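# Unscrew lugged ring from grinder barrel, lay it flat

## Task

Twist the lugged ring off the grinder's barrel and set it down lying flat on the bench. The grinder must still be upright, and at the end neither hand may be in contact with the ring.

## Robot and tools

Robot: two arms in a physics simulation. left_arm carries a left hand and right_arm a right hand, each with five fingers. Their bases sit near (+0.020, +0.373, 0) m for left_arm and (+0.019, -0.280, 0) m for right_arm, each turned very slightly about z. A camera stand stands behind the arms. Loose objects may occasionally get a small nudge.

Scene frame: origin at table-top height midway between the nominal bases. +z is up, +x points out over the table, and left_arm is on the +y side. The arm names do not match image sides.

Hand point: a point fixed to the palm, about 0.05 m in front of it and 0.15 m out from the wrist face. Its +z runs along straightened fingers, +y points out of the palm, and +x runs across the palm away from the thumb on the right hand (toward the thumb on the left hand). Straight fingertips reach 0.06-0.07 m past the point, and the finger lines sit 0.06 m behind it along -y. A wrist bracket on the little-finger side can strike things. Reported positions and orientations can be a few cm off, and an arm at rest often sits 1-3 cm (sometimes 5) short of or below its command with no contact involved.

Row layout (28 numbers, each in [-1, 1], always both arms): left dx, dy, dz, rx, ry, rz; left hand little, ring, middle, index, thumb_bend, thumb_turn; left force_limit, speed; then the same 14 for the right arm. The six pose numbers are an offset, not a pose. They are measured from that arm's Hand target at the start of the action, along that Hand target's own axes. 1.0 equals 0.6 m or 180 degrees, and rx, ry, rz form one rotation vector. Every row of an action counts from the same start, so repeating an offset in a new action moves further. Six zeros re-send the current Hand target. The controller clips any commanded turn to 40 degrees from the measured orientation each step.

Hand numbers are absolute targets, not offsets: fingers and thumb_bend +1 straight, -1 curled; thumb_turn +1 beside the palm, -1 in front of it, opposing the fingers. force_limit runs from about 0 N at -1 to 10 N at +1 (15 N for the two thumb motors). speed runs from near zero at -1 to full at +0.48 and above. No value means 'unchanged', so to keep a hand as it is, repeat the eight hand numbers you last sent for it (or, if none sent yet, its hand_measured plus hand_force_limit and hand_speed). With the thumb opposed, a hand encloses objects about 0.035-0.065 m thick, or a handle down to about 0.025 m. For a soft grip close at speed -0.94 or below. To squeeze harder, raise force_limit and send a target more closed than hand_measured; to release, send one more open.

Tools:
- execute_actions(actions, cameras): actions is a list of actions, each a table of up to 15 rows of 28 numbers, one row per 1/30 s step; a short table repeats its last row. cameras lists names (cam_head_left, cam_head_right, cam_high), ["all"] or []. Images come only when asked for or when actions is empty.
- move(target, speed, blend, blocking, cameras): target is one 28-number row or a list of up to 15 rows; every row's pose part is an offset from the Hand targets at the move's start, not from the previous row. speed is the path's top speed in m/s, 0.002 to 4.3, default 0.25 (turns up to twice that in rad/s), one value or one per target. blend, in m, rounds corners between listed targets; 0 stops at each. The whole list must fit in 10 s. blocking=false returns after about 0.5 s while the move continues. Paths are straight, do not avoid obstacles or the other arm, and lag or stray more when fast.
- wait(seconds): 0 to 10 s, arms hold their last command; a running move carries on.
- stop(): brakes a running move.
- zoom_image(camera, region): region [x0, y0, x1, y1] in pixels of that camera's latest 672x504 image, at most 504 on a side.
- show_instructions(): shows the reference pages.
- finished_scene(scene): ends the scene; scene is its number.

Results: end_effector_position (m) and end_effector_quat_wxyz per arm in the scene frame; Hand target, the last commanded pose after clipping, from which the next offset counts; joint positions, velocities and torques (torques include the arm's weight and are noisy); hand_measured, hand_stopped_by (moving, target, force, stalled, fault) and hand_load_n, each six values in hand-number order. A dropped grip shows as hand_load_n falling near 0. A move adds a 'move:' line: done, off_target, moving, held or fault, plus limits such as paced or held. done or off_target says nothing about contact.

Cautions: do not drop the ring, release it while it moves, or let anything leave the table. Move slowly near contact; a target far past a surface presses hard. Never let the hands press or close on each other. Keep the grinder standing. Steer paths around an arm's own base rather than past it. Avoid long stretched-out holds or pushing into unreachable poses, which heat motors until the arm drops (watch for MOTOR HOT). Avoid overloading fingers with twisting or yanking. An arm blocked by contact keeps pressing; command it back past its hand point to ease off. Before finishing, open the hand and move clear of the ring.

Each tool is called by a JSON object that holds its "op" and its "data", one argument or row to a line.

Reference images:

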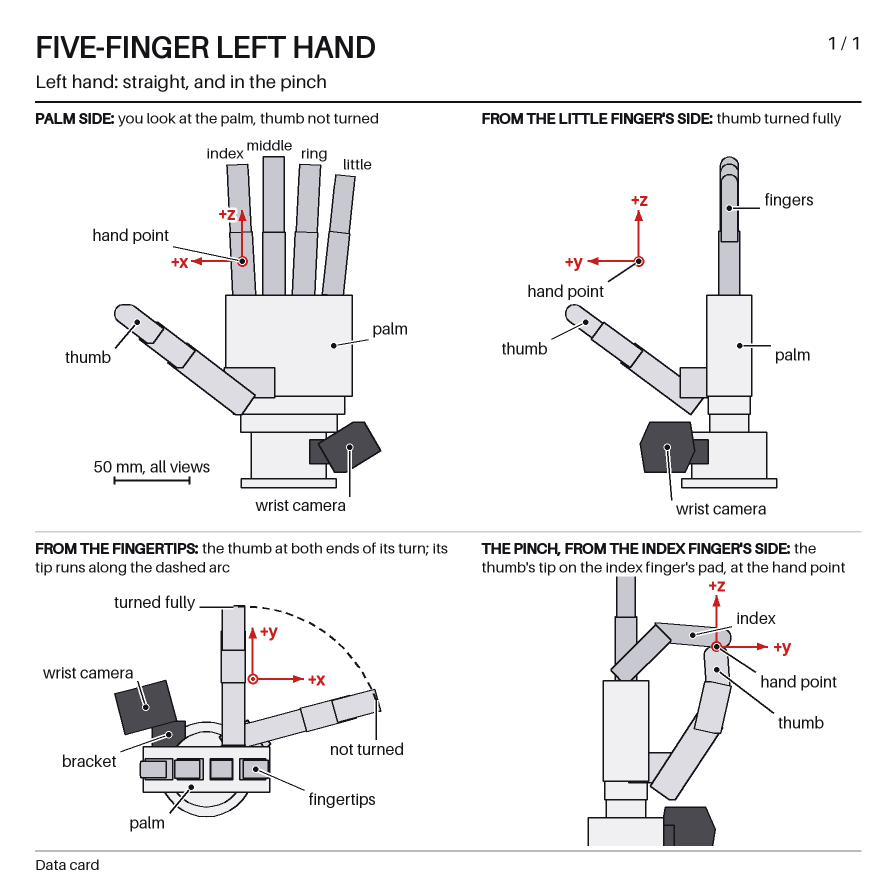

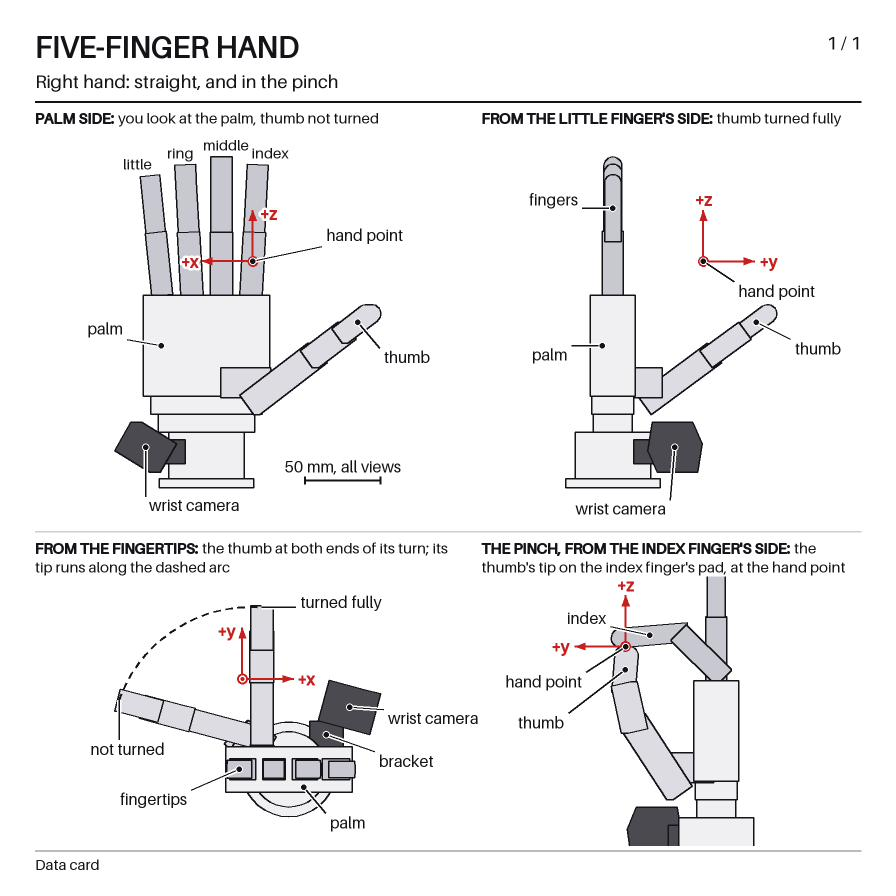

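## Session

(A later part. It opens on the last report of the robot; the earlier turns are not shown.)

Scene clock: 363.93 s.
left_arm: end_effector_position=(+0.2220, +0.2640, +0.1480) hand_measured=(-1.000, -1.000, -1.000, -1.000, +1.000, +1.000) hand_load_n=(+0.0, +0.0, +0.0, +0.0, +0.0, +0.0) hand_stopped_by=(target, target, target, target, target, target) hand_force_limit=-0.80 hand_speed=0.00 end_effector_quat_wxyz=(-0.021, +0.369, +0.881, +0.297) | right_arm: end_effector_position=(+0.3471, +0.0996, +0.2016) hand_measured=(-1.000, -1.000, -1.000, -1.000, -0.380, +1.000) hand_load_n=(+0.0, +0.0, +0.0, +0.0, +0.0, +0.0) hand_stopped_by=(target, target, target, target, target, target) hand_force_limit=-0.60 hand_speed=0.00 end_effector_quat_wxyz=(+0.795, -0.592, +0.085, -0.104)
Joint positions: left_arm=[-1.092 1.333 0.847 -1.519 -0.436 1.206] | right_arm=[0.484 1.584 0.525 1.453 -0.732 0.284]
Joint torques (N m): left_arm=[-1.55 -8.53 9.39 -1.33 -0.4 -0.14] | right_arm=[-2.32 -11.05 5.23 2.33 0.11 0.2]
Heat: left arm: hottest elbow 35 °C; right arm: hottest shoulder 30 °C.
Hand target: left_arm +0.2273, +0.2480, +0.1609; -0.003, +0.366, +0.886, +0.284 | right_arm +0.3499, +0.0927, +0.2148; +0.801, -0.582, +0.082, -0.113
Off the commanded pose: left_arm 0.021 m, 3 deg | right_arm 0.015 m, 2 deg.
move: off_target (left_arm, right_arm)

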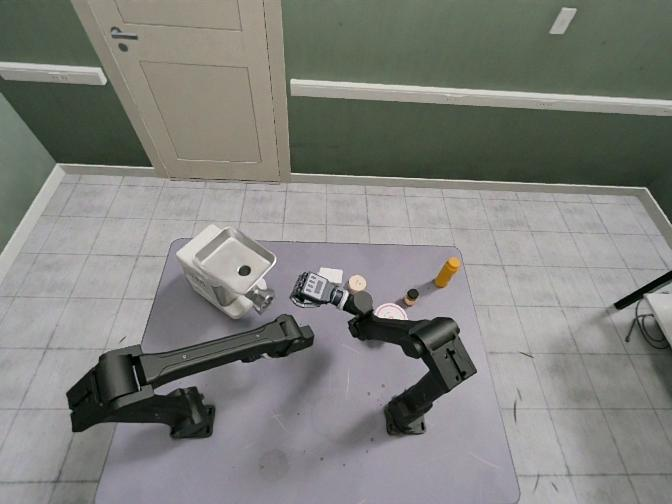

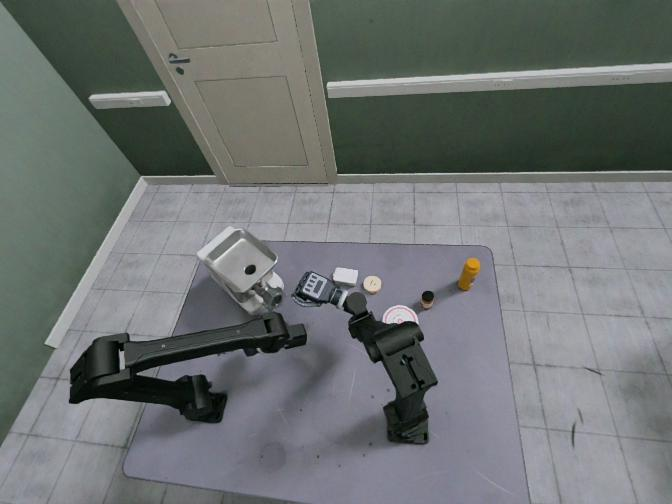

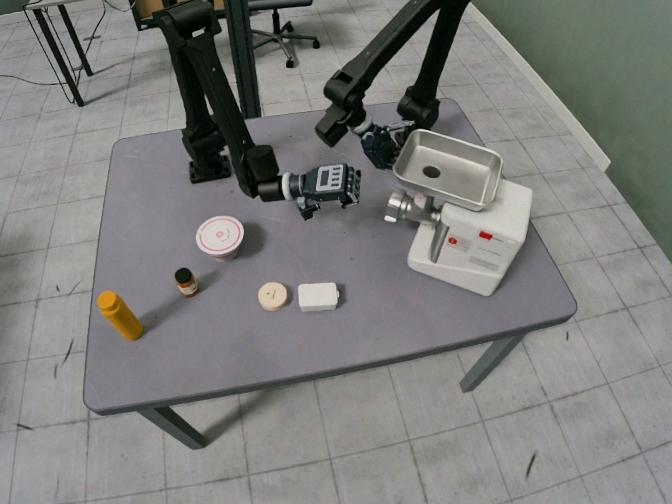

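{"op": "move", "data": {
  "target": [
    [0,0,0,0,0,0,-1,-1,-1,-1,1,1,-0.8,0,0.0184,0.2877,-0.1014,-0.1,0,0,-1,-1,-1,-1,-0.38,1,-0.6,0],
    [0,0,0,0,0,0,-1,-1,-1,-1,1,1,-0.8,0,0.0914,0.334,0.0411,-0.1,0,0,-1,-1,-1,-1,-0.38,1,-0.6,0]
  ],
  "speed": 0.18,
  "cameras": ["cam_high"]
}}

{"op": "zoom_image", "data": {
  "camera": "cam_high",
  "region": [320, 130, 460, 280]
}}

Scene clock: 368.67 s.
left_arm: end_effector_position=(+0.2219, +0.2639, +0.1480) hand_measured=(-1.000, -1.000, -1.000, -1.000, +1.000, +1.000) hand_load_n=(+0.0, +0.0, +0.0, +0.0, +0.0, +0.0) hand_stopped_by=(target, target, target, target, target, target) hand_force_limit=-0.80 hand_speed=0.00 end_effector_quat_wxyz=(-0.021, +0.368, +0.881, +0.297) | right_arm: end_effector_position=(+0.4210, +0.1480, +0.0314) hand_measured=(-1.000, -1.000, -1.000, -1.000, -0.380, +1.000) hand_load_n=(+0.0, +0.0, +0.0, +0.0, +0.0, -0.5) hand_stopped_by=(target, target, target, target, target, target) hand_force_limit=-0.60 hand_speed=0.00 end_effector_quat_wxyz=(+0.698, -0.701, +0.110, -0.095)
Joint positions: left_arm=[-1.092 1.333 0.847 -1.519 -0.436 1.205] | right_arm=[0.514 1.98 0.768 1.202 -0.725 0.014]
Joint torques (N m): left_arm=[-1.61 -8.53 9.37 -1.28 -0.4 -0.11] | right_arm=[-0.21 -12.28 6.8 1.72 0.13 -0.03]
Heat: left arm: hottest elbow 35 °C; right arm: hottest shoulder 30 °C.
Hand target: left_arm +0.2273, +0.2480, +0.1609; -0.003, +0.366, +0.886, +0.284 | right_arm +0.4265, +0.1597, +0.0319; +0.700, -0.700, +0.098, -0.099
Off the commanded pose: left_arm 0.021 m, 3 deg | right_arm 0.013 m, 1 deg.
move: off_target (left_arm, right_arm)
Images, in order (width x height): cam_high 672x504.

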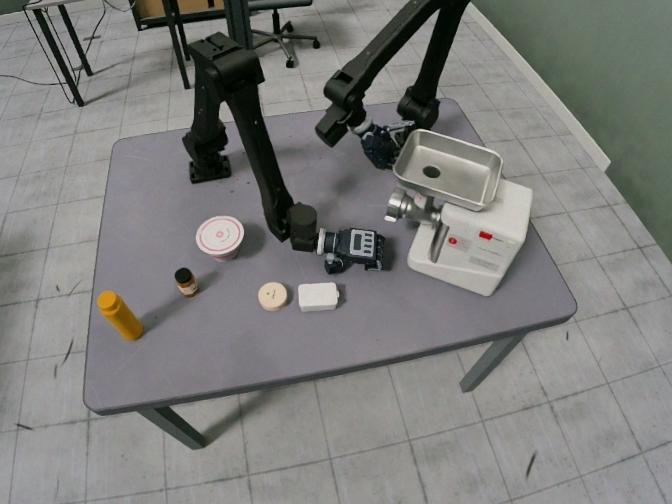

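Scaled by 3.360 from the camera's 672x504 image, which has a finer 960x720 frame.

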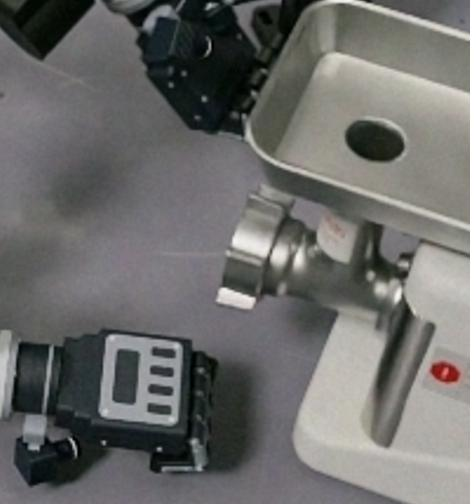

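{"op": "move", "data": {
  "target": [
    [0,0,0,0,0,0,-1,-1,-1,-1,1,1,-0.8,0,-0.0427,0,0.0208,0,0,0,-1,-1,-1,-1,-0.38,1,-0.6,0],
    [0,0,0,0,0,0,-1,-1,-1,-1,1,1,-0.8,0,-0.0427,-0.1167,0.0208,0,0,0,-1,-1,-1,-1,-0.38,1,-0.6,0],
    [0,0,0,0,0,0,-1,-1,-1,-1,1,1,-0.8,0,-0.0075,-0.1167,0.0037,0,0,0,-1,-1,-1,-1,-0.38,1,-0.6,0],
    [0,0,0,0,0,0,-1,-1,-1,-1,1,1,-0.8,0,0,0,0,0,0,0,-1,-1,-1,-1,-0.38,1,-0.6,0]
  ],
  "speed": 0.15,
  "cameras": ["all"]
}}

Scene clock: 373.27 s.
left_arm: end_effector_position=(+0.2219, +0.2639, +0.1480) hand_measured=(-1.000, -1.000, -1.000, -1.000, +1.000, +1.000) hand_load_n=(+0.0, +0.0, +0.0, +0.0, +0.0, +0.0) hand_stopped_by=(target, target, target, target, target, target) hand_force_limit=-0.80 hand_speed=0.00 end_effector_quat_wxyz=(-0.021, +0.368, +0.881, +0.297) | right_arm: end_effector_position=(+0.4086, +0.1586, +0.0232) hand_measured=(-1.000, -1.000, -1.000, -1.000, -0.380, +1.000) hand_load_n=(+0.0, +0.0, +0.0, +0.5, +0.0, -0.5) hand_stopped_by=(target, target, target, target, target, target) hand_force_limit=-0.60 hand_speed=0.00 end_effector_quat_wxyz=(+0.692, -0.710, +0.105, -0.083)
Joint positions: left_arm=[-1.092 1.333 0.847 -1.519 -0.436 1.205] | right_arm=[0.544 1.987 0.769 1.179 -0.719 0.002]
Joint torques (N m): left_arm=[-1.61 -8.41 9.35 -1.25 -0.39 -0.11] | right_arm=[-2.26 -12.98 6.67 2.66 -0.14 0.07]
Heat: left arm: hottest elbow 35 °C; right arm: hottest shoulder 30 °C.
Hand target: left_arm +0.2273, +0.2480, +0.1609; -0.003, +0.366, +0.886, +0.284 | right_arm +0.4266, +0.1597, +0.0320; +0.701, -0.700, +0.098, -0.099
Off the commanded pose: left_arm 0.021 m, 3 deg | right_arm 0.020 m, 2 deg.
move: off_target (left_arm, right_arm)

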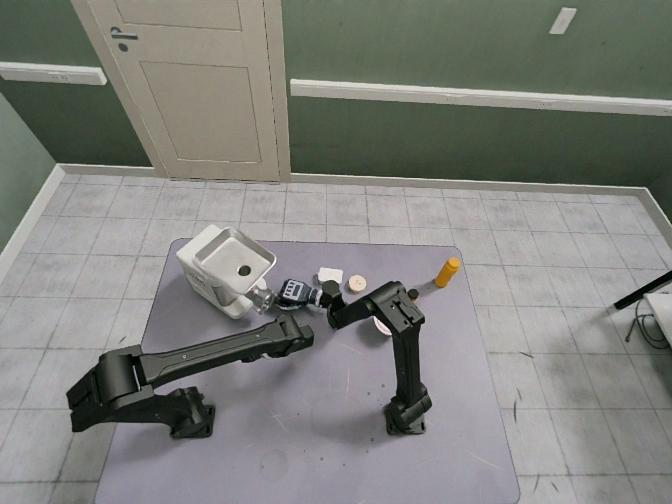

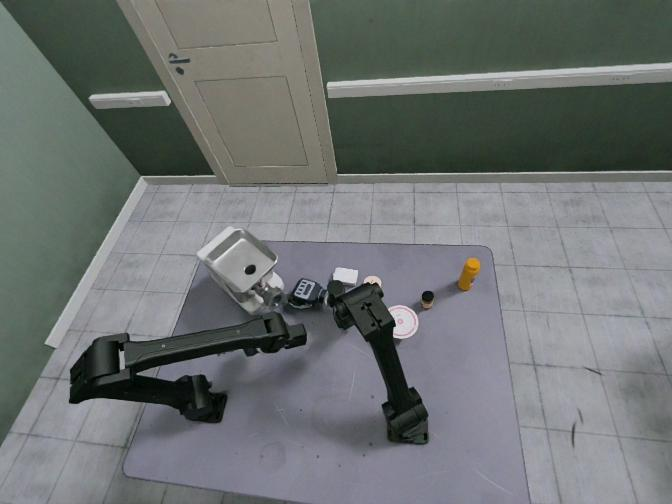

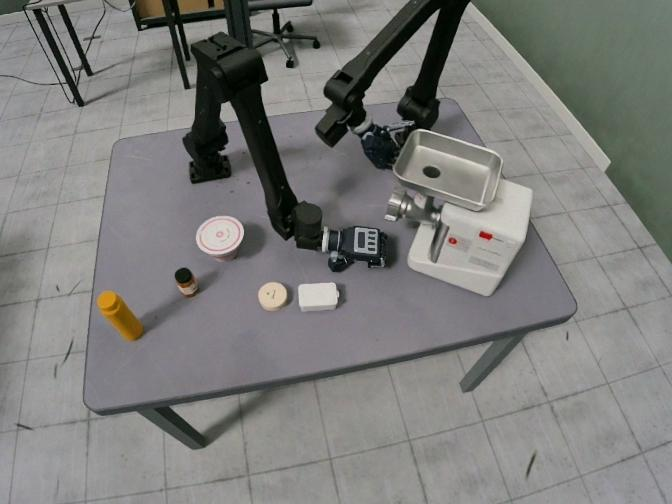

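{"op": "zoom_image", "data": {
  "camera": "cam_high",
  "region": [380, 180, 430, 230]
}}

{"op": "zoom_image", "data": {
  "camera": "cam_head_left",
  "region": [235, 270, 295, 330]
}}

{"op": "zoom_image", "data": {
  "camera": "cam_head_right",
  "region": [250, 270, 300, 320]
}}

Scaled by 10.080 from the camera's 672x504 image, which has a finer 960x720 frame.

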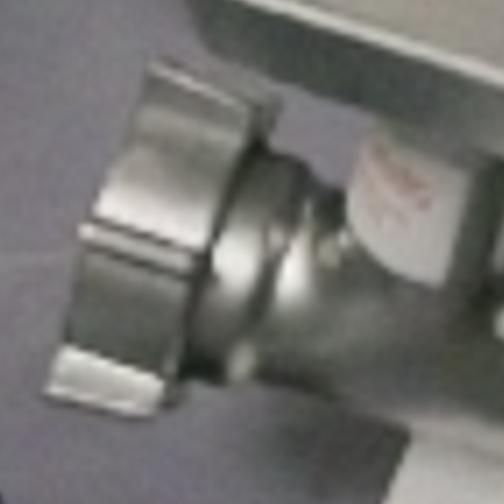

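Scaled by 8.400 from the camera's 672x504 image, which has a finer 960x720 frame.

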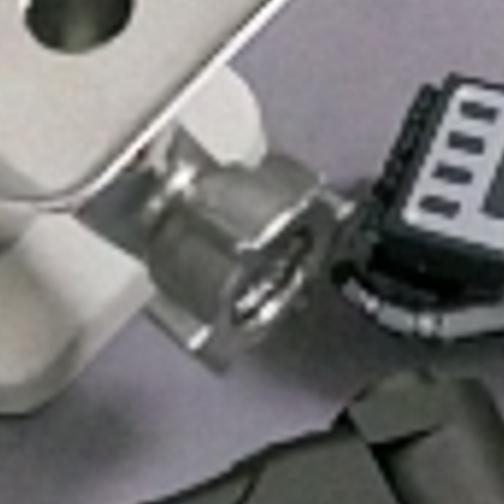

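Scaled by 10.080 from the camera's 672x504 image, which has a finer 960x720 frame.

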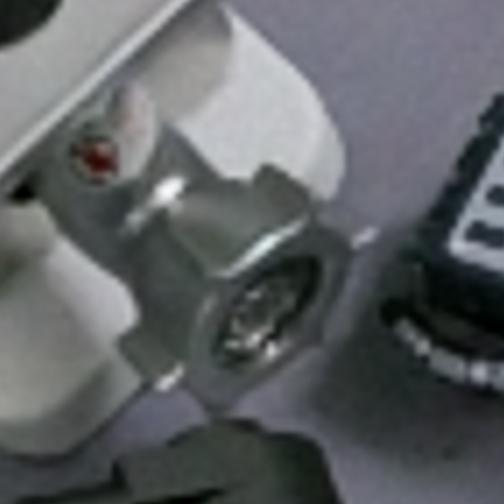

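{"op": "move", "data": {
  "target": [
    [0,0,0,0,0,0,-1,-1,-1,-1,1,1,-0.8,0,-0.0427,0,0.0208,0,0,0,-1,-1,-1,-1,-0.38,1,-0.6,0],
    [0,0,0,0,0,0,-1,-1,-1,-1,1,1,-0.8,0,-0.0427,-0.1167,0.0208,0,0,0,-1,-1,-1,-1,-0.38,1,-0.6,0]
  ],
  "speed": 0.15,
  "cameras": ["all"]
}}

{"op": "zoom_image", "data": {
  "camera": "cam_high",
  "region": [380, 180, 430, 230]
}}

{"op": "zoom_image", "data": {
  "camera": "cam_head_right",
  "region": [250, 270, 300, 320]
}}

Scene clock: 376.23 s.
left_arm: end_effector_position=(+0.2219, +0.2639, +0.1480) hand_measured=(-1.000, -1.000, -1.000, -1.000, +1.000, +1.000) hand_load_n=(+0.0, +0.0, +0.0, +0.0, -0.5, +0.0) hand_stopped_by=(target, target, target, target, target, target) hand_force_limit=-0.80 hand_speed=0.00 end_effector_quat_wxyz=(-0.021, +0.368, +0.881, +0.297) | right_arm: end_effector_position=(+0.4091, +0.1683, +0.0683) hand_measured=(-1.000, -1.000, -1.000, -1.000, -0.380, +1.000) hand_load_n=(-0.5, +0.0, -0.5, +0.0, -2.0, -4.5) hand_stopped_by=(target, target, target, target, target, target) hand_force_limit=-0.60 hand_speed=0.00 end_effector_quat_wxyz=(+0.682, -0.715, +0.119, -0.097)
Joint positions: left_arm=[-1.092 1.333 0.847 -1.519 -0.436 1.205] | right_arm=[0.574 1.839 0.767 1.009 -0.649 -0.014]
Joint torques (N m): left_arm=[-1.55 -8.35 9.33 -1.22 -0.41 -0.12] | right_arm=[-0.15 -17.55 6.26 2.29 -0.55 0.21]
Heat: left arm: hottest elbow 35 °C; right arm: hottest shoulder 30 °C.
Hand target: left_arm +0.2273, +0.2480, +0.1609; -0.003, +0.366, +0.886, +0.284 | right_arm +0.4052, +0.1787, +0.1019; +0.700, -0.700, +0.098, -0.099
Off the commanded pose: left_arm 0.021 m, 3 deg | right_arm 0.035 m, 4 deg.
move: off_target (left_arm, right_arm)

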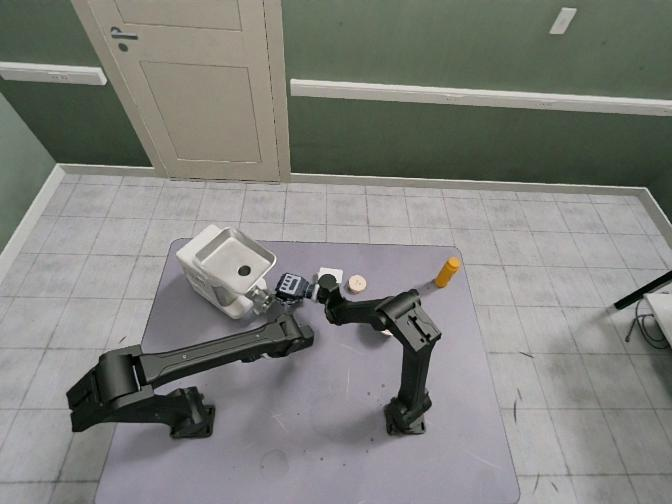

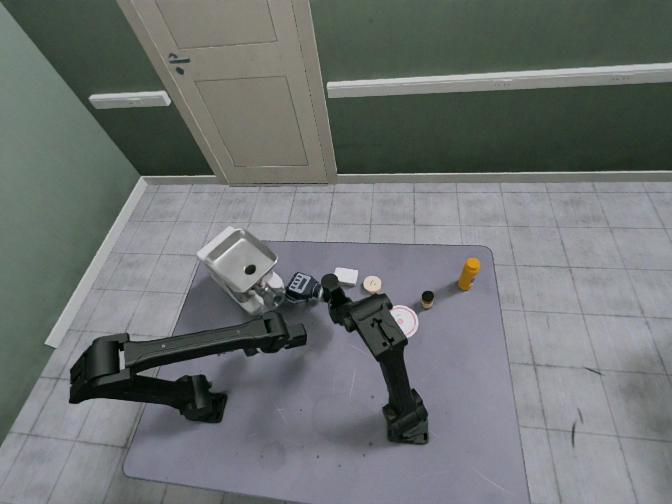

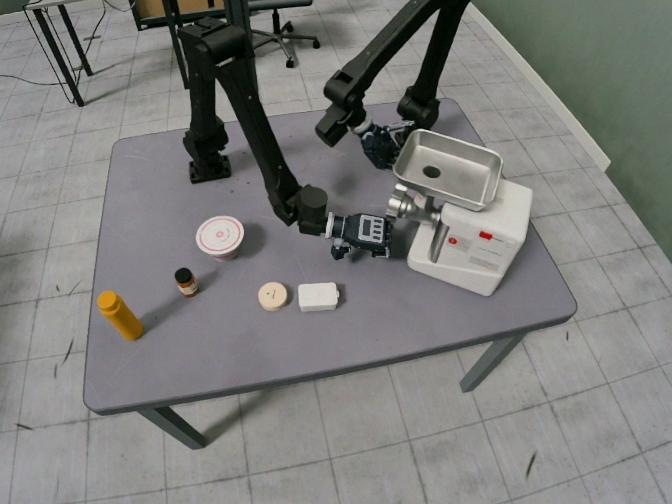

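Scaled by 10.080 from the camera's 672x504 image, which has a finer 960x720 frame.

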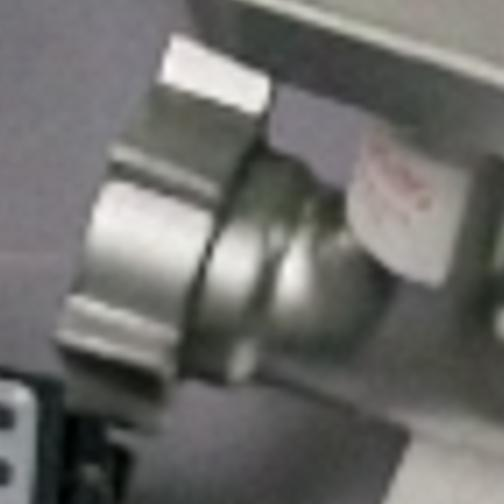

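Scaled by 10.080 from the camera's 672x504 image, which has a finer 960x720 frame.

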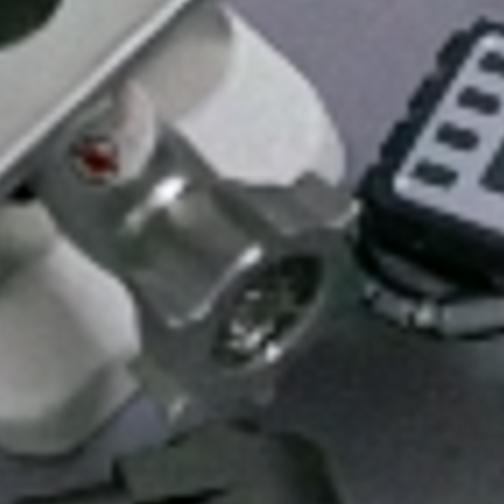

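{"op": "move", "data": {
  "target": [
    [0,0,0,0,0,0,-1,-1,-1,-1,1,1,-0.8,0,0,-0.025,0,0,0,0,-1,-1,-1,-1,-0.38,1,-0.6,0],
    [0,0,0,0,0,0,-1,-1,-1,-1,1,1,-0.8,0,0.0525,-0.025,-0.0256,0,0,0,-1,-1,-1,-1,-0.38,1,-0.6,0],
    [0,0,0,0,0,0,-1,-1,-1,-1,1,1,-0.8,0,0.0525,0.1167,-0.0256,0,0,0,-1,-1,-1,-1,-0.38,1,-0.6,0],
    [0,0,0,0,0,0,-1,-1,-1,-1,1,1,-0.8,0,0,0.1167,0,0,0,0,-1,-1,-1,-1,-0.38,1,-0.6,0],
    [0,0,0,0,0,0,-1,-1,-1,-1,1,1,-0.8,0,0,-0.025,0,0,0,0,-1,-1,-1,-1,-0.38,1,-0.6,0]
  ],
  "speed": 0.16,
  "cameras": ["all"]
}}

{"op": "zoom_image", "data": {
  "camera": "cam_high",
  "region": [380, 180, 430, 230]
}}

{"op": "zoom_image", "data": {
  "camera": "cam_head_right",
  "region": [250, 270, 300, 320]
}}

Scene clock: 381.43 s.
left_arm: end_effector_position=(+0.2219, +0.2639, +0.1480) hand_measured=(-1.000, -1.000, -1.000, -1.000, +1.000, +1.000) hand_load_n=(+0.0, +0.0, +0.0, +0.0, +0.0, +0.0) hand_stopped_by=(target, target, target, target, target, target) hand_force_limit=-0.80 hand_speed=0.00 end_effector_quat_wxyz=(-0.021, +0.368, +0.881, +0.297) | right_arm: end_effector_position=(+0.4101, +0.1683, +0.0867) hand_measured=(-1.000, -1.000, -1.000, -1.000, -0.380, +1.000) hand_load_n=(+0.0, +0.0, +0.0, +0.0, -2.5, -3.5) hand_stopped_by=(target, target, target, target, target, target) hand_force_limit=-0.60 hand_speed=0.00 end_effector_quat_wxyz=(+0.684, -0.713, +0.117, -0.100)
Joint positions: left_arm=[-1.092 1.333 0.847 -1.519 -0.436 1.205] | right_arm=[0.574 1.792 0.77 0.967 -0.648 -0.017]
Joint torques (N m): left_arm=[-1.55 -8.59 9.35 -1.33 -0.41 -0.11] | right_arm=[-0.09 -16.73 6.78 1.98 -0.6 0.23]
Heat: left arm: hottest elbow 35 °C; right arm: hottest shoulder 30 °C.
Hand target: left_arm +0.2273, +0.2480, +0.1609; -0.003, +0.366, +0.886, +0.284 | right_arm +0.4053, +0.1787, +0.1170; +0.701, -0.700, +0.098, -0.099
Off the commanded pose: left_arm 0.021 m, 3 deg | right_arm 0.032 m, 3 deg.
move: off_target (left_arm, right_arm)

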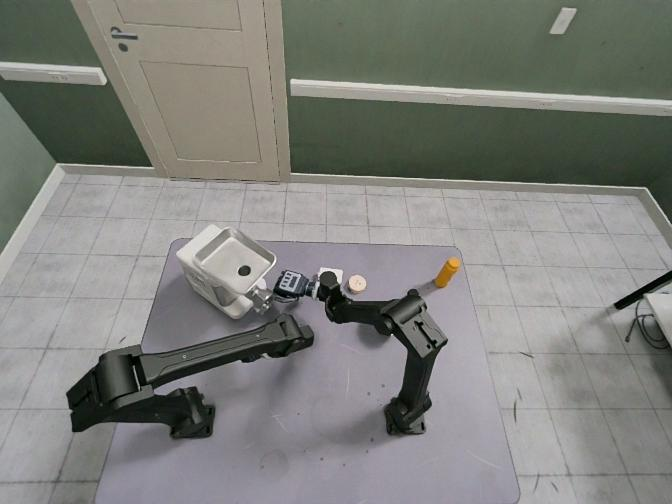

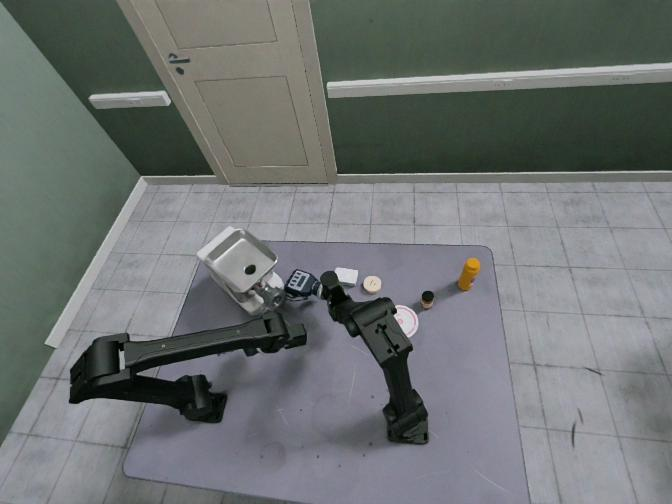

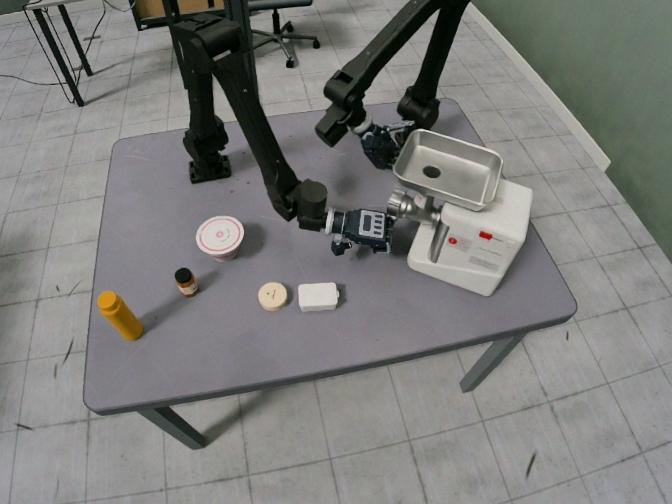

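Scaled by 10.080 from the camera's 672x504 image, which has a finer 960x720 frame.

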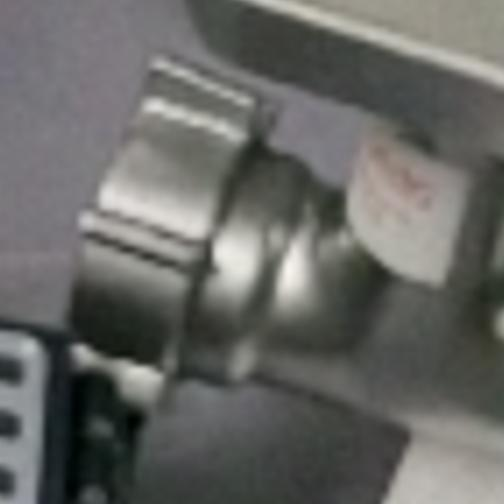

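Scaled by 10.080 from the camera's 672x504 image, which has a finer 960x720 frame.

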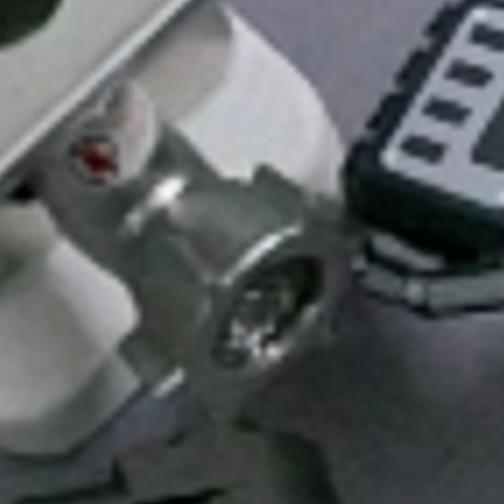

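{"op": "move", "data": {
  "target": [
    [0,0,0,0,0,0,-1,-1,-1,-1,1,1,-0.8,0,0.0502,0,-0.0245,0,0,0,-1,-1,-1,-1,-0.38,1,-0.6,0],
    [0,0,0,0,0,0,-1,-1,-1,-1,1,1,-0.8,0,0.0502,0.145,-0.0245,0,0,0,-1,-1,-1,-1,-0.38,1,-0.6,0],
    [0,0,0,0,0,0,-1,-1,-1,-1,1,1,-0.8,0,-0.0097,0.145,0.0047,0,0,0,-1,-1,-1,-1,-0.38,1,-0.6,0],
    [0,0,0,0,0,0,-1,-1,-1,-1,1,1,-0.8,0,-0.0097,-0.0133,0.0047,0,0,0,-1,-1,-1,-1,-0.38,1,-0.6,0]
  ],
  "speed": 0.17,
  "cameras": ["all"]
}}

{"op": "zoom_image", "data": {
  "camera": "cam_high",
  "region": [380, 180, 430, 230]
}}

{"op": "zoom_image", "data": {
  "camera": "cam_head_right",
  "region": [250, 270, 300, 320]
}}

Scene clock: 386.23 s.
left_arm: end_effector_position=(+0.2219, +0.2639, +0.1480) hand_measured=(-1.000, -1.000, -1.000, -1.000, +1.000, +1.000) hand_load_n=(+0.0, +0.0, +0.0, +0.0, +0.0, +0.0) hand_stopped_by=(target, target, target, target, target, target) hand_force_limit=-0.80 hand_speed=0.00 end_effector_quat_wxyz=(-0.021, +0.368, +0.881, +0.297) | right_arm: end_effector_position=(+0.4039, +0.1699, +0.0804) hand_measured=(-1.000, -1.000, -1.000, -1.000, -0.380, +1.000) hand_load_n=(+0.0, +0.0, +0.5, +0.0, -1.5, -6.0) hand_stopped_by=(target, target, target, target, target, target) hand_force_limit=-0.60 hand_speed=0.00 end_effector_quat_wxyz=(+0.675, -0.722, +0.120, -0.098)
Joint positions: left_arm=[-1.092 1.333 0.847 -1.519 -0.436 1.205] | right_arm=[0.588 1.785 0.763 0.935 -0.631 -0.032]
Joint torques (N m): left_arm=[-2.08 -8.23 9.29 -1.26 -0.4 -0.1] | right_arm=[-0.09 -17.96 7.16 2.45 -0.74 0.35]
Heat: left arm: hottest elbow 35 °C; right arm: hottest shoulder 30 °C.
Hand target: left_arm +0.2273, +0.2480, +0.1609; -0.003, +0.366, +0.886, +0.284 | right_arm +0.4005, +0.1830, +0.1249; +0.700, -0.700, +0.098, -0.099
Off the commanded pose: left_arm 0.021 m, 3 deg | right_arm 0.047 m, 5 deg.
move: off_target (left_arm, right_arm)

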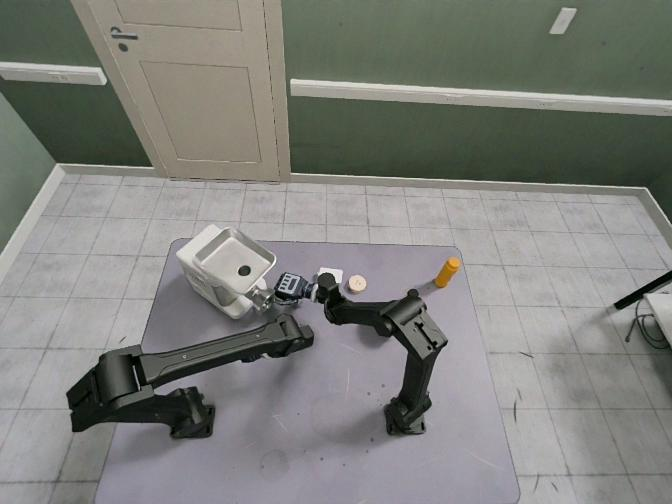

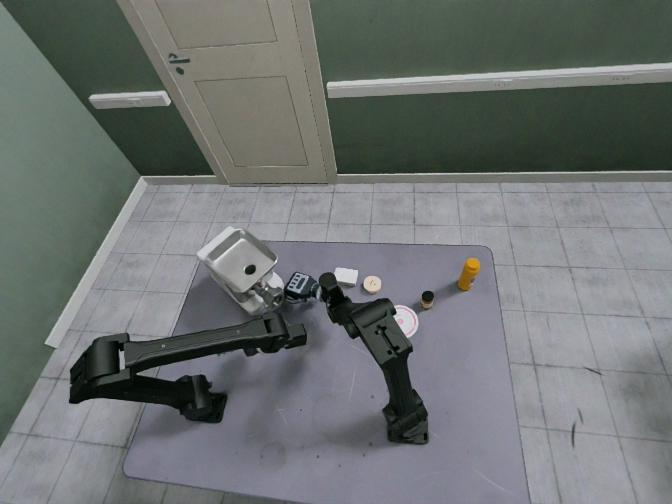

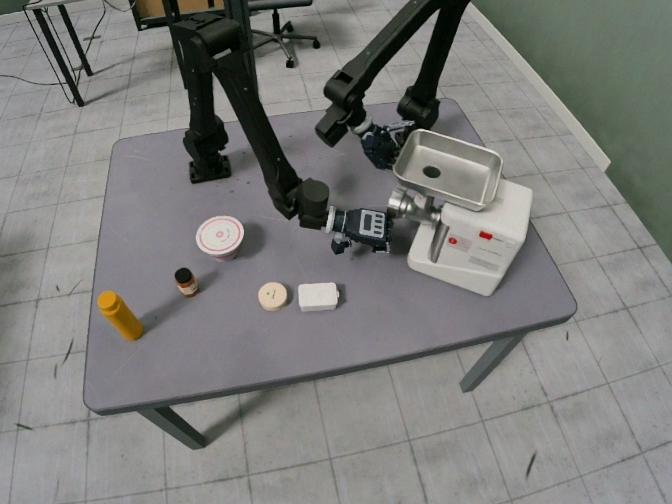

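Scaled by 10.080 from the camera's 672x504 image, which has a finer 960x720 frame.

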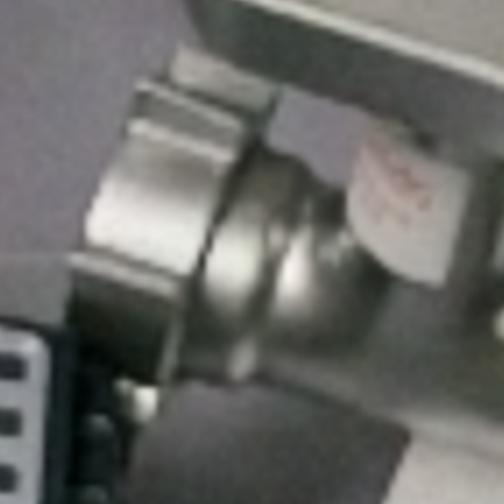

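Scaled by 10.080 from the camera's 672x504 image, which has a finer 960x720 frame.

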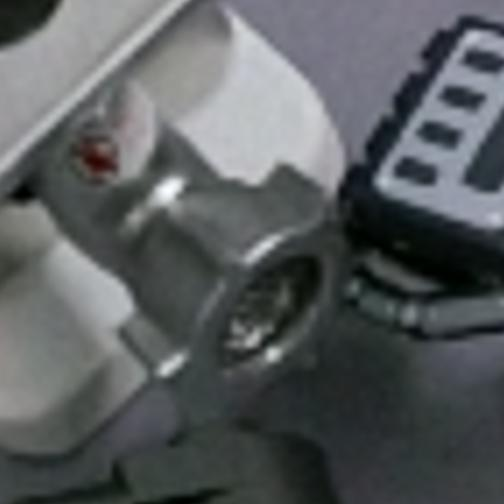

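{"op": "move", "data": {
  "target": [0,0,0,0,0,0,-1,-1,-1,-1,1,1,-0.8,0,0.0599,0,-0.0292,0,0,0,-1,-1,-1,-1,-0.38,1,-0.6,0],
  "speed": 0.17,
  "cameras": ["cam_high"]
}}

{"op": "zoom_image", "data": {
  "camera": "cam_high",
  "region": [380, 180, 430, 230]
}}

Scene clock: 387.80 s.
left_arm: end_effector_position=(+0.2219, +0.2639, +0.1480) hand_measured=(-1.000, -1.000, -1.000, -1.000, +1.000, +1.000) hand_load_n=(+0.0, +0.0, +0.0, +0.0, +0.0, +0.0) hand_stopped_by=(target, target, target, target, target, target) hand_force_limit=-0.80 hand_speed=0.00 end_effector_quat_wxyz=(-0.021, +0.368, +0.881, +0.297) | right_arm: end_effector_position=(+0.4110, +0.1524, +0.0959) hand_measured=(-1.000, -1.000, -1.000, -1.000, -0.380, +1.000) hand_load_n=(+0.0, +0.0, +0.0, +0.0, +0.0, +0.0) hand_stopped_by=(target, target, target, target, target, target) hand_force_limit=-0.60 hand_speed=0.00 end_effector_quat_wxyz=(+0.686, -0.715, +0.106, -0.083)
Joint positions: left_arm=[-1.092 1.333 0.847 -1.519 -0.436 1.205] | right_arm=[0.531 1.762 0.767 0.933 -0.73 -0.015]
Joint torques (N m): left_arm=[-1.79 -8.41 9.28 -1.29 -0.38 -0.11] | right_arm=[-2.14 -14.56 8.99 1.98 -0.16 0.19]
Heat: left arm: hottest elbow 35 °C; right arm: hottest shoulder 30 °C.
Hand target: left_arm +0.2273, +0.2480, +0.1609; -0.003, +0.366, +0.886, +0.284 | right_arm +0.4302, +0.1562, +0.1249; +0.700, -0.700, +0.098, -0.099
Off the commanded pose: left_arm 0.021 m, 3 deg | right_arm 0.035 m, 3 deg.
move: off_target (left_arm, right_arm)
Images, in order (width x height): cam_high 672x504.

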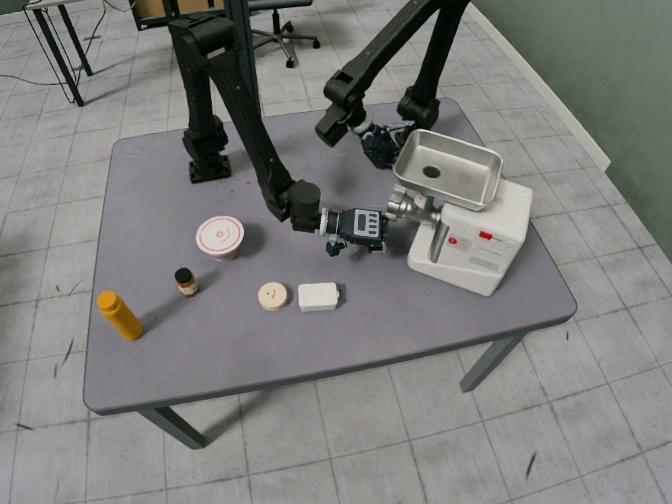

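Scaled by 10.080 from the camera's 672x504 image, which has a finer 960x720 frame.

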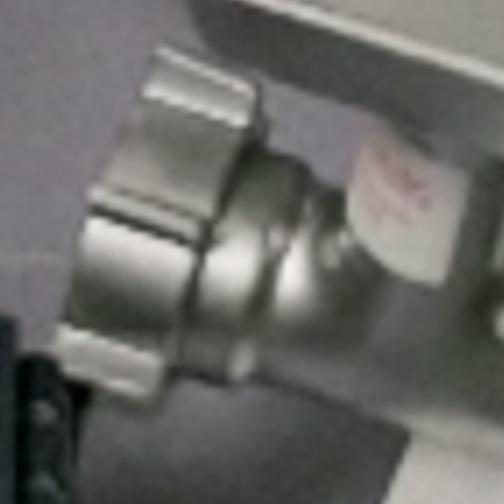

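{"op": "move", "data": {
  "target": [
    [0,0,0,0,0,0,-1,-1,-1,-1,1,1,-0.8,0,0,0.1583,0,0,0,0,-1,-1,-1,-1,-0.38,1,-0.6,0],
    [0,0,0,0,0,0,-1,-1,-1,-1,1,1,-0.8,0,-0.0599,0.1583,0.0292,0,0,0,-1,-1,-1,-1,-0.38,1,-0.6,0],
    [0,0,0,0,0,0,-1,-1,-1,-1,1,1,-0.8,0,-0.0599,-0.025,0.0292,0,0,0,-1,-1,-1,-1,-0.38,1,-0.6,0],
    [0,0,0,0,0,0,-1,-1,-1,-1,1,1,-0.8,0,0,-0.025,0,0,0,0,-1,-1,-1,-1,-0.38,1,-0.6,0],
    [0,0,0,0,0,0,-1,-1,-1,-1,1,1,-0.8,0,0,0.1583,0,0,0,0,-1,-1,-1,-1,-0.38,1,-0.6,0],
    [0,0,0,0,0,0,-1,-1,-1,-1,1,1,-0.8,0,-0.0599,0.1583,0.0292,0,0,0,-1,-1,-1,-1,-0.38,1,-0.6,0],
    [0,0,0,0,0,0,-1,-1,-1,-1,1,1,-0.8,0,-0.0599,-0.025,0.0292,0,0,0,-1,-1,-1,-1,-0.38,1,-0.6,0],
    [0,0,0,0,0,0,-1,-1,-1,-1,1,1,-0.8,0,0,-0.025,0,0,0,0,-1,-1,-1,-1,-0.38,1,-0.6,0]
  ],
  "speed": 0.2,
  "blend": [0.01,0,0,0.015,0.01,0,0,0],
  "cameras": ["cam_high","cam_head_right"]
}}

{"op": "zoom_image", "data": {
  "camera": "cam_high",
  "region": [380, 180, 430, 230]
}}

{"op": "zoom_image", "data": {
  "camera": "cam_head_right",
  "region": [250, 270, 300, 320]
}}

Scene clock: 394.63 s.
left_arm: end_effector_position=(+0.2219, +0.2639, +0.1480) hand_measured=(-1.000, -1.000, -1.000, -1.000, +1.000, +1.000) hand_load_n=(+0.0, +0.0, +0.0, +0.0, +0.0, +0.0) hand_stopped_by=(target, target, target, target, target, target) hand_force_limit=-0.80 hand_speed=0.00 end_effector_quat_wxyz=(-0.021, +0.368, +0.881, +0.297) | right_arm: end_effector_position=(+0.4114, +0.1526, +0.1115) hand_measured=(-1.000, -1.000, -1.000, -1.000, -0.380, +1.000) hand_load_n=(+0.0, +0.0, +0.0, +0.0, +0.0, -0.5) hand_stopped_by=(target, target, target, target, target, target) hand_force_limit=-0.60 hand_speed=0.00 end_effector_quat_wxyz=(+0.686, -0.715, +0.105, -0.084)
Joint positions: left_arm=[-1.092 1.333 0.847 -1.519 -0.436 1.205] | right_arm=[0.531 1.722 0.774 0.886 -0.73 -0.016]
Joint torques (N m): left_arm=[-2.02 -8.53 9.4 -1.24 -0.41 -0.13] | right_arm=[-2.2 -14.1 9.33 2.03 -0.17 0.21]
Heat: left arm: hottest elbow 35 °C; right arm: hottest elbow 31 °C.
Hand target: left_arm +0.2273, +0.2480, +0.1609; -0.003, +0.366, +0.886, +0.284 | right_arm +0.4300, +0.1562, +0.1399; +0.700, -0.700, +0.098, -0.099
Off the commanded pose: left_arm 0.021 m, 3 deg | right_arm 0.034 m, 3 deg.
move: off_target (left_arm, right_arm)
Images, in order (width x height): cam_head_right 672x504, cam_high 672x504.

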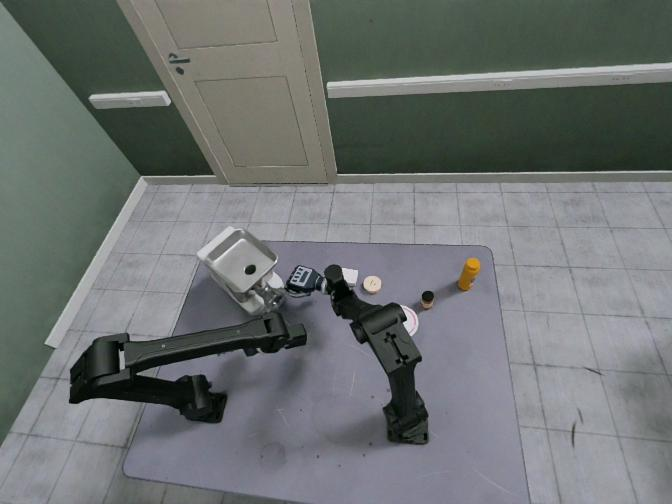

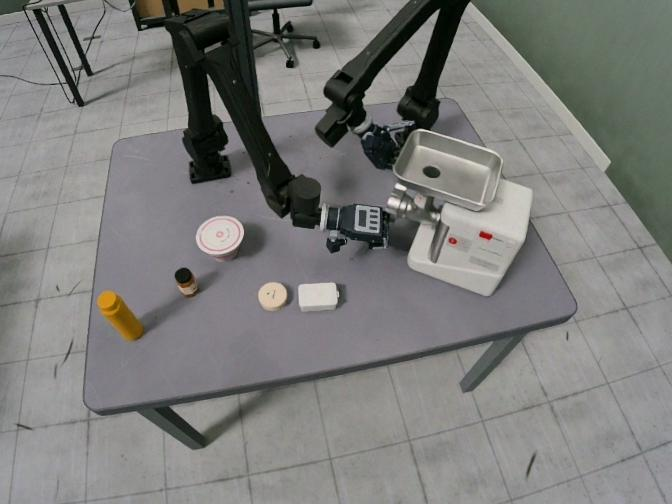

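Scaled by 10.080 from the camera's 672x504 image, which has a finer 960x720 frame.

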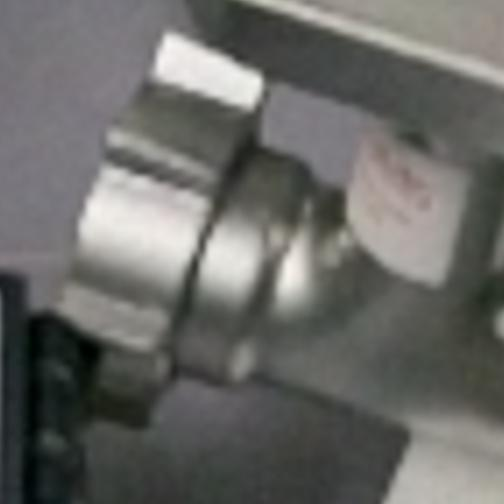

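Scaled by 10.080 from the camera's 672x504 image, which has a finer 960x720 frame.

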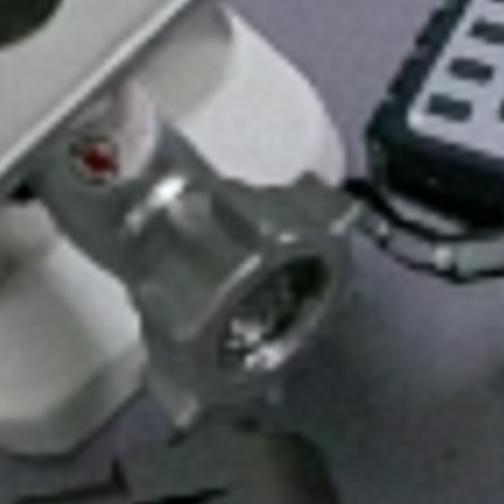

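{"op": "move", "data": {
  "target": [
    [0,0,0,0,0,0,-1,-1,-1,-1,1,1,-0.8,0,0,0.1833,0,0,0,0,-1,-1,-1,-1,-0.38,1,-0.6,0],
    [0,0,0,0,0,0,-1,-1,-1,-1,1,1,-0.8,0,-0.0599,0.1833,0.0292,0,0,0,-1,-1,-1,-1,-0.38,1,-0.6,0],
    [0,0,0,0,0,0,-1,-1,-1,-1,1,1,-0.8,0,-0.0599,0,0.0292,0,0,0,-1,-1,-1,-1,-0.38,1,-0.6,0],
    [0,0,0,0,0,0,-1,-1,-1,-1,1,1,-0.8,0,0,0,0,0,0,0,-1,-1,-1,-1,-0.38,1,-0.6,0],
    [0,0,0,0,0,0,-1,-1,-1,-1,1,1,-0.8,0,0,0.1833,0,0,0,0,-1,-1,-1,-1,-0.38,1,-0.6,0],
    [0,0,0,0,0,0,-1,-1,-1,-1,1,1,-0.8,0,-0.0599,0.1833,0.0292,0,0,0,-1,-1,-1,-1,-0.38,1,-0.6,0],
    [0,0,0,0,0,0,-1,-1,-1,-1,1,1,-0.8,0,-0.0599,0,0.0292,0,0,0,-1,-1,-1,-1,-0.38,1,-0.6,0],
    [0,0,0,0,0,0,-1,-1,-1,-1,1,1,-0.8,0,0,0,0,0,0,0,-1,-1,-1,-1,-0.38,1,-0.6,0]
  ],
  "speed": 0.2,
  "blend": [0.01,0,0,0.015,0.01,0,0,0],
  "cameras": ["cam_high","cam_head_right"]
}}

{"op": "zoom_image", "data": {
  "camera": "cam_high",
  "region": [380, 180, 430, 230]
}}

{"op": "zoom_image", "data": {
  "camera": "cam_head_right",
  "region": [250, 270, 300, 320]
}}

Scene clock: 401.20 s.
left_arm: end_effector_position=(+0.2219, +0.2639, +0.1480) hand_measured=(-1.000, -1.000, -1.000, -1.000, +1.000, +1.000) hand_load_n=(+0.0, +0.0, +0.0, +0.0, +0.0, +0.0) hand_stopped_by=(target, target, target, target, target, target) hand_force_limit=-0.80 hand_speed=0.00 end_effector_quat_wxyz=(-0.021, +0.368, +0.881, +0.297) | right_arm: end_effector_position=(+0.4116, +0.1527, +0.1115) hand_measured=(-1.000, -1.000, -1.000, -1.000, -0.380, +1.000) hand_load_n=(+0.0, +0.0, +0.0, +0.0, +0.0, -0.5) hand_stopped_by=(target, target, target, target, target, target) hand_force_limit=-0.60 hand_speed=0.00 end_effector_quat_wxyz=(+0.686, -0.715, +0.105, -0.084)
Joint positions: left_arm=[-1.092 1.333 0.847 -1.519 -0.436 1.205] | right_arm=[0.531 1.723 0.774 0.888 -0.73 -0.016]
Joint torques (N m): left_arm=[-1.79 -8.82 9.37 -1.31 -0.39 -0.11] | right_arm=[-2.08 -14.15 9.32 2.02 -0.18 0.23]
Heat: left arm: hottest elbow 35 °C; right arm: hottest elbow 31 °C.
Hand target: left_arm +0.2273, +0.2480, +0.1609; -0.003, +0.366, +0.886, +0.284 | right_arm +0.4301, +0.1562, +0.1399; +0.701, -0.700, +0.098, -0.099
Off the commanded pose: left_arm 0.021 m, 3 deg | right_arm 0.034 m, 3 deg.
move: off_target (left_arm, right_arm)
Images, in order (width x height): cam_head_right 672x504, cam_high 672x504.

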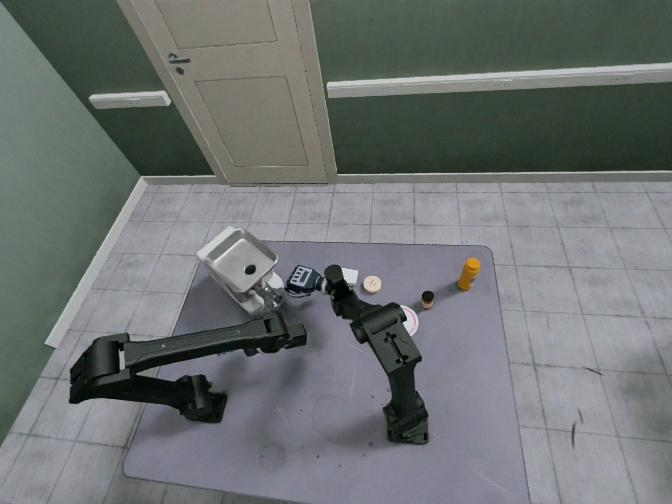

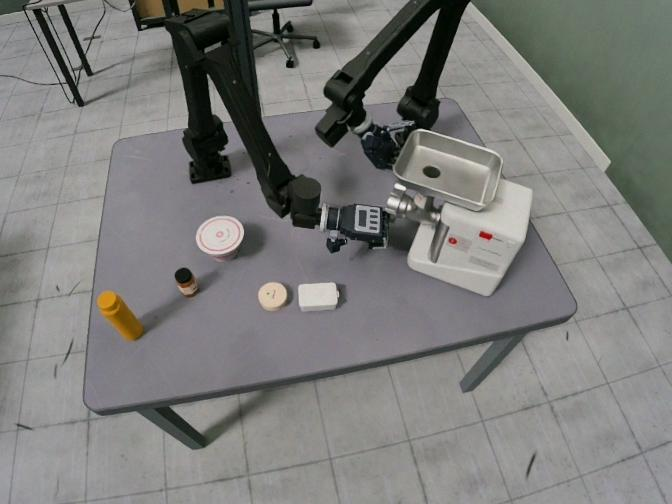

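Scaled by 10.080 from the camera's 672x504 image, which has a finer 960x720 frame.

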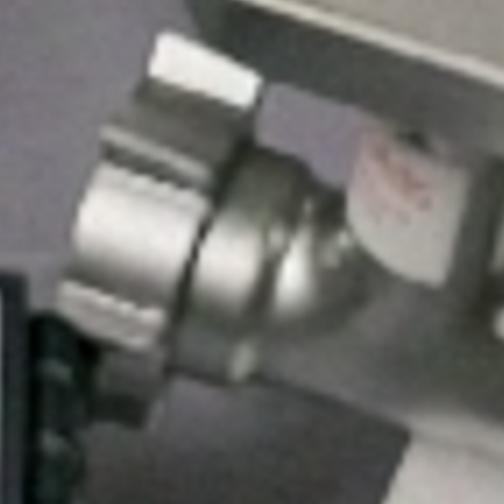

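Scaled by 10.080 from the camera's 672x504 image, which has a finer 960x720 frame.

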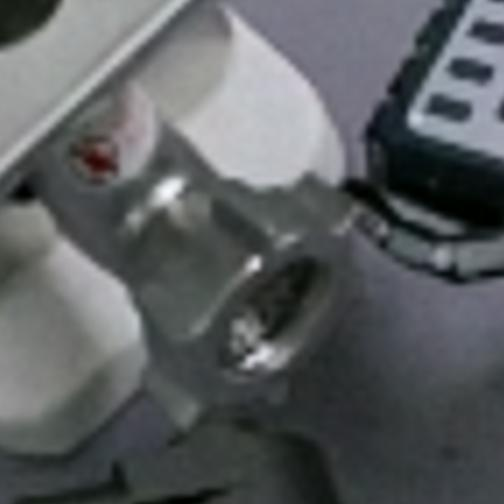

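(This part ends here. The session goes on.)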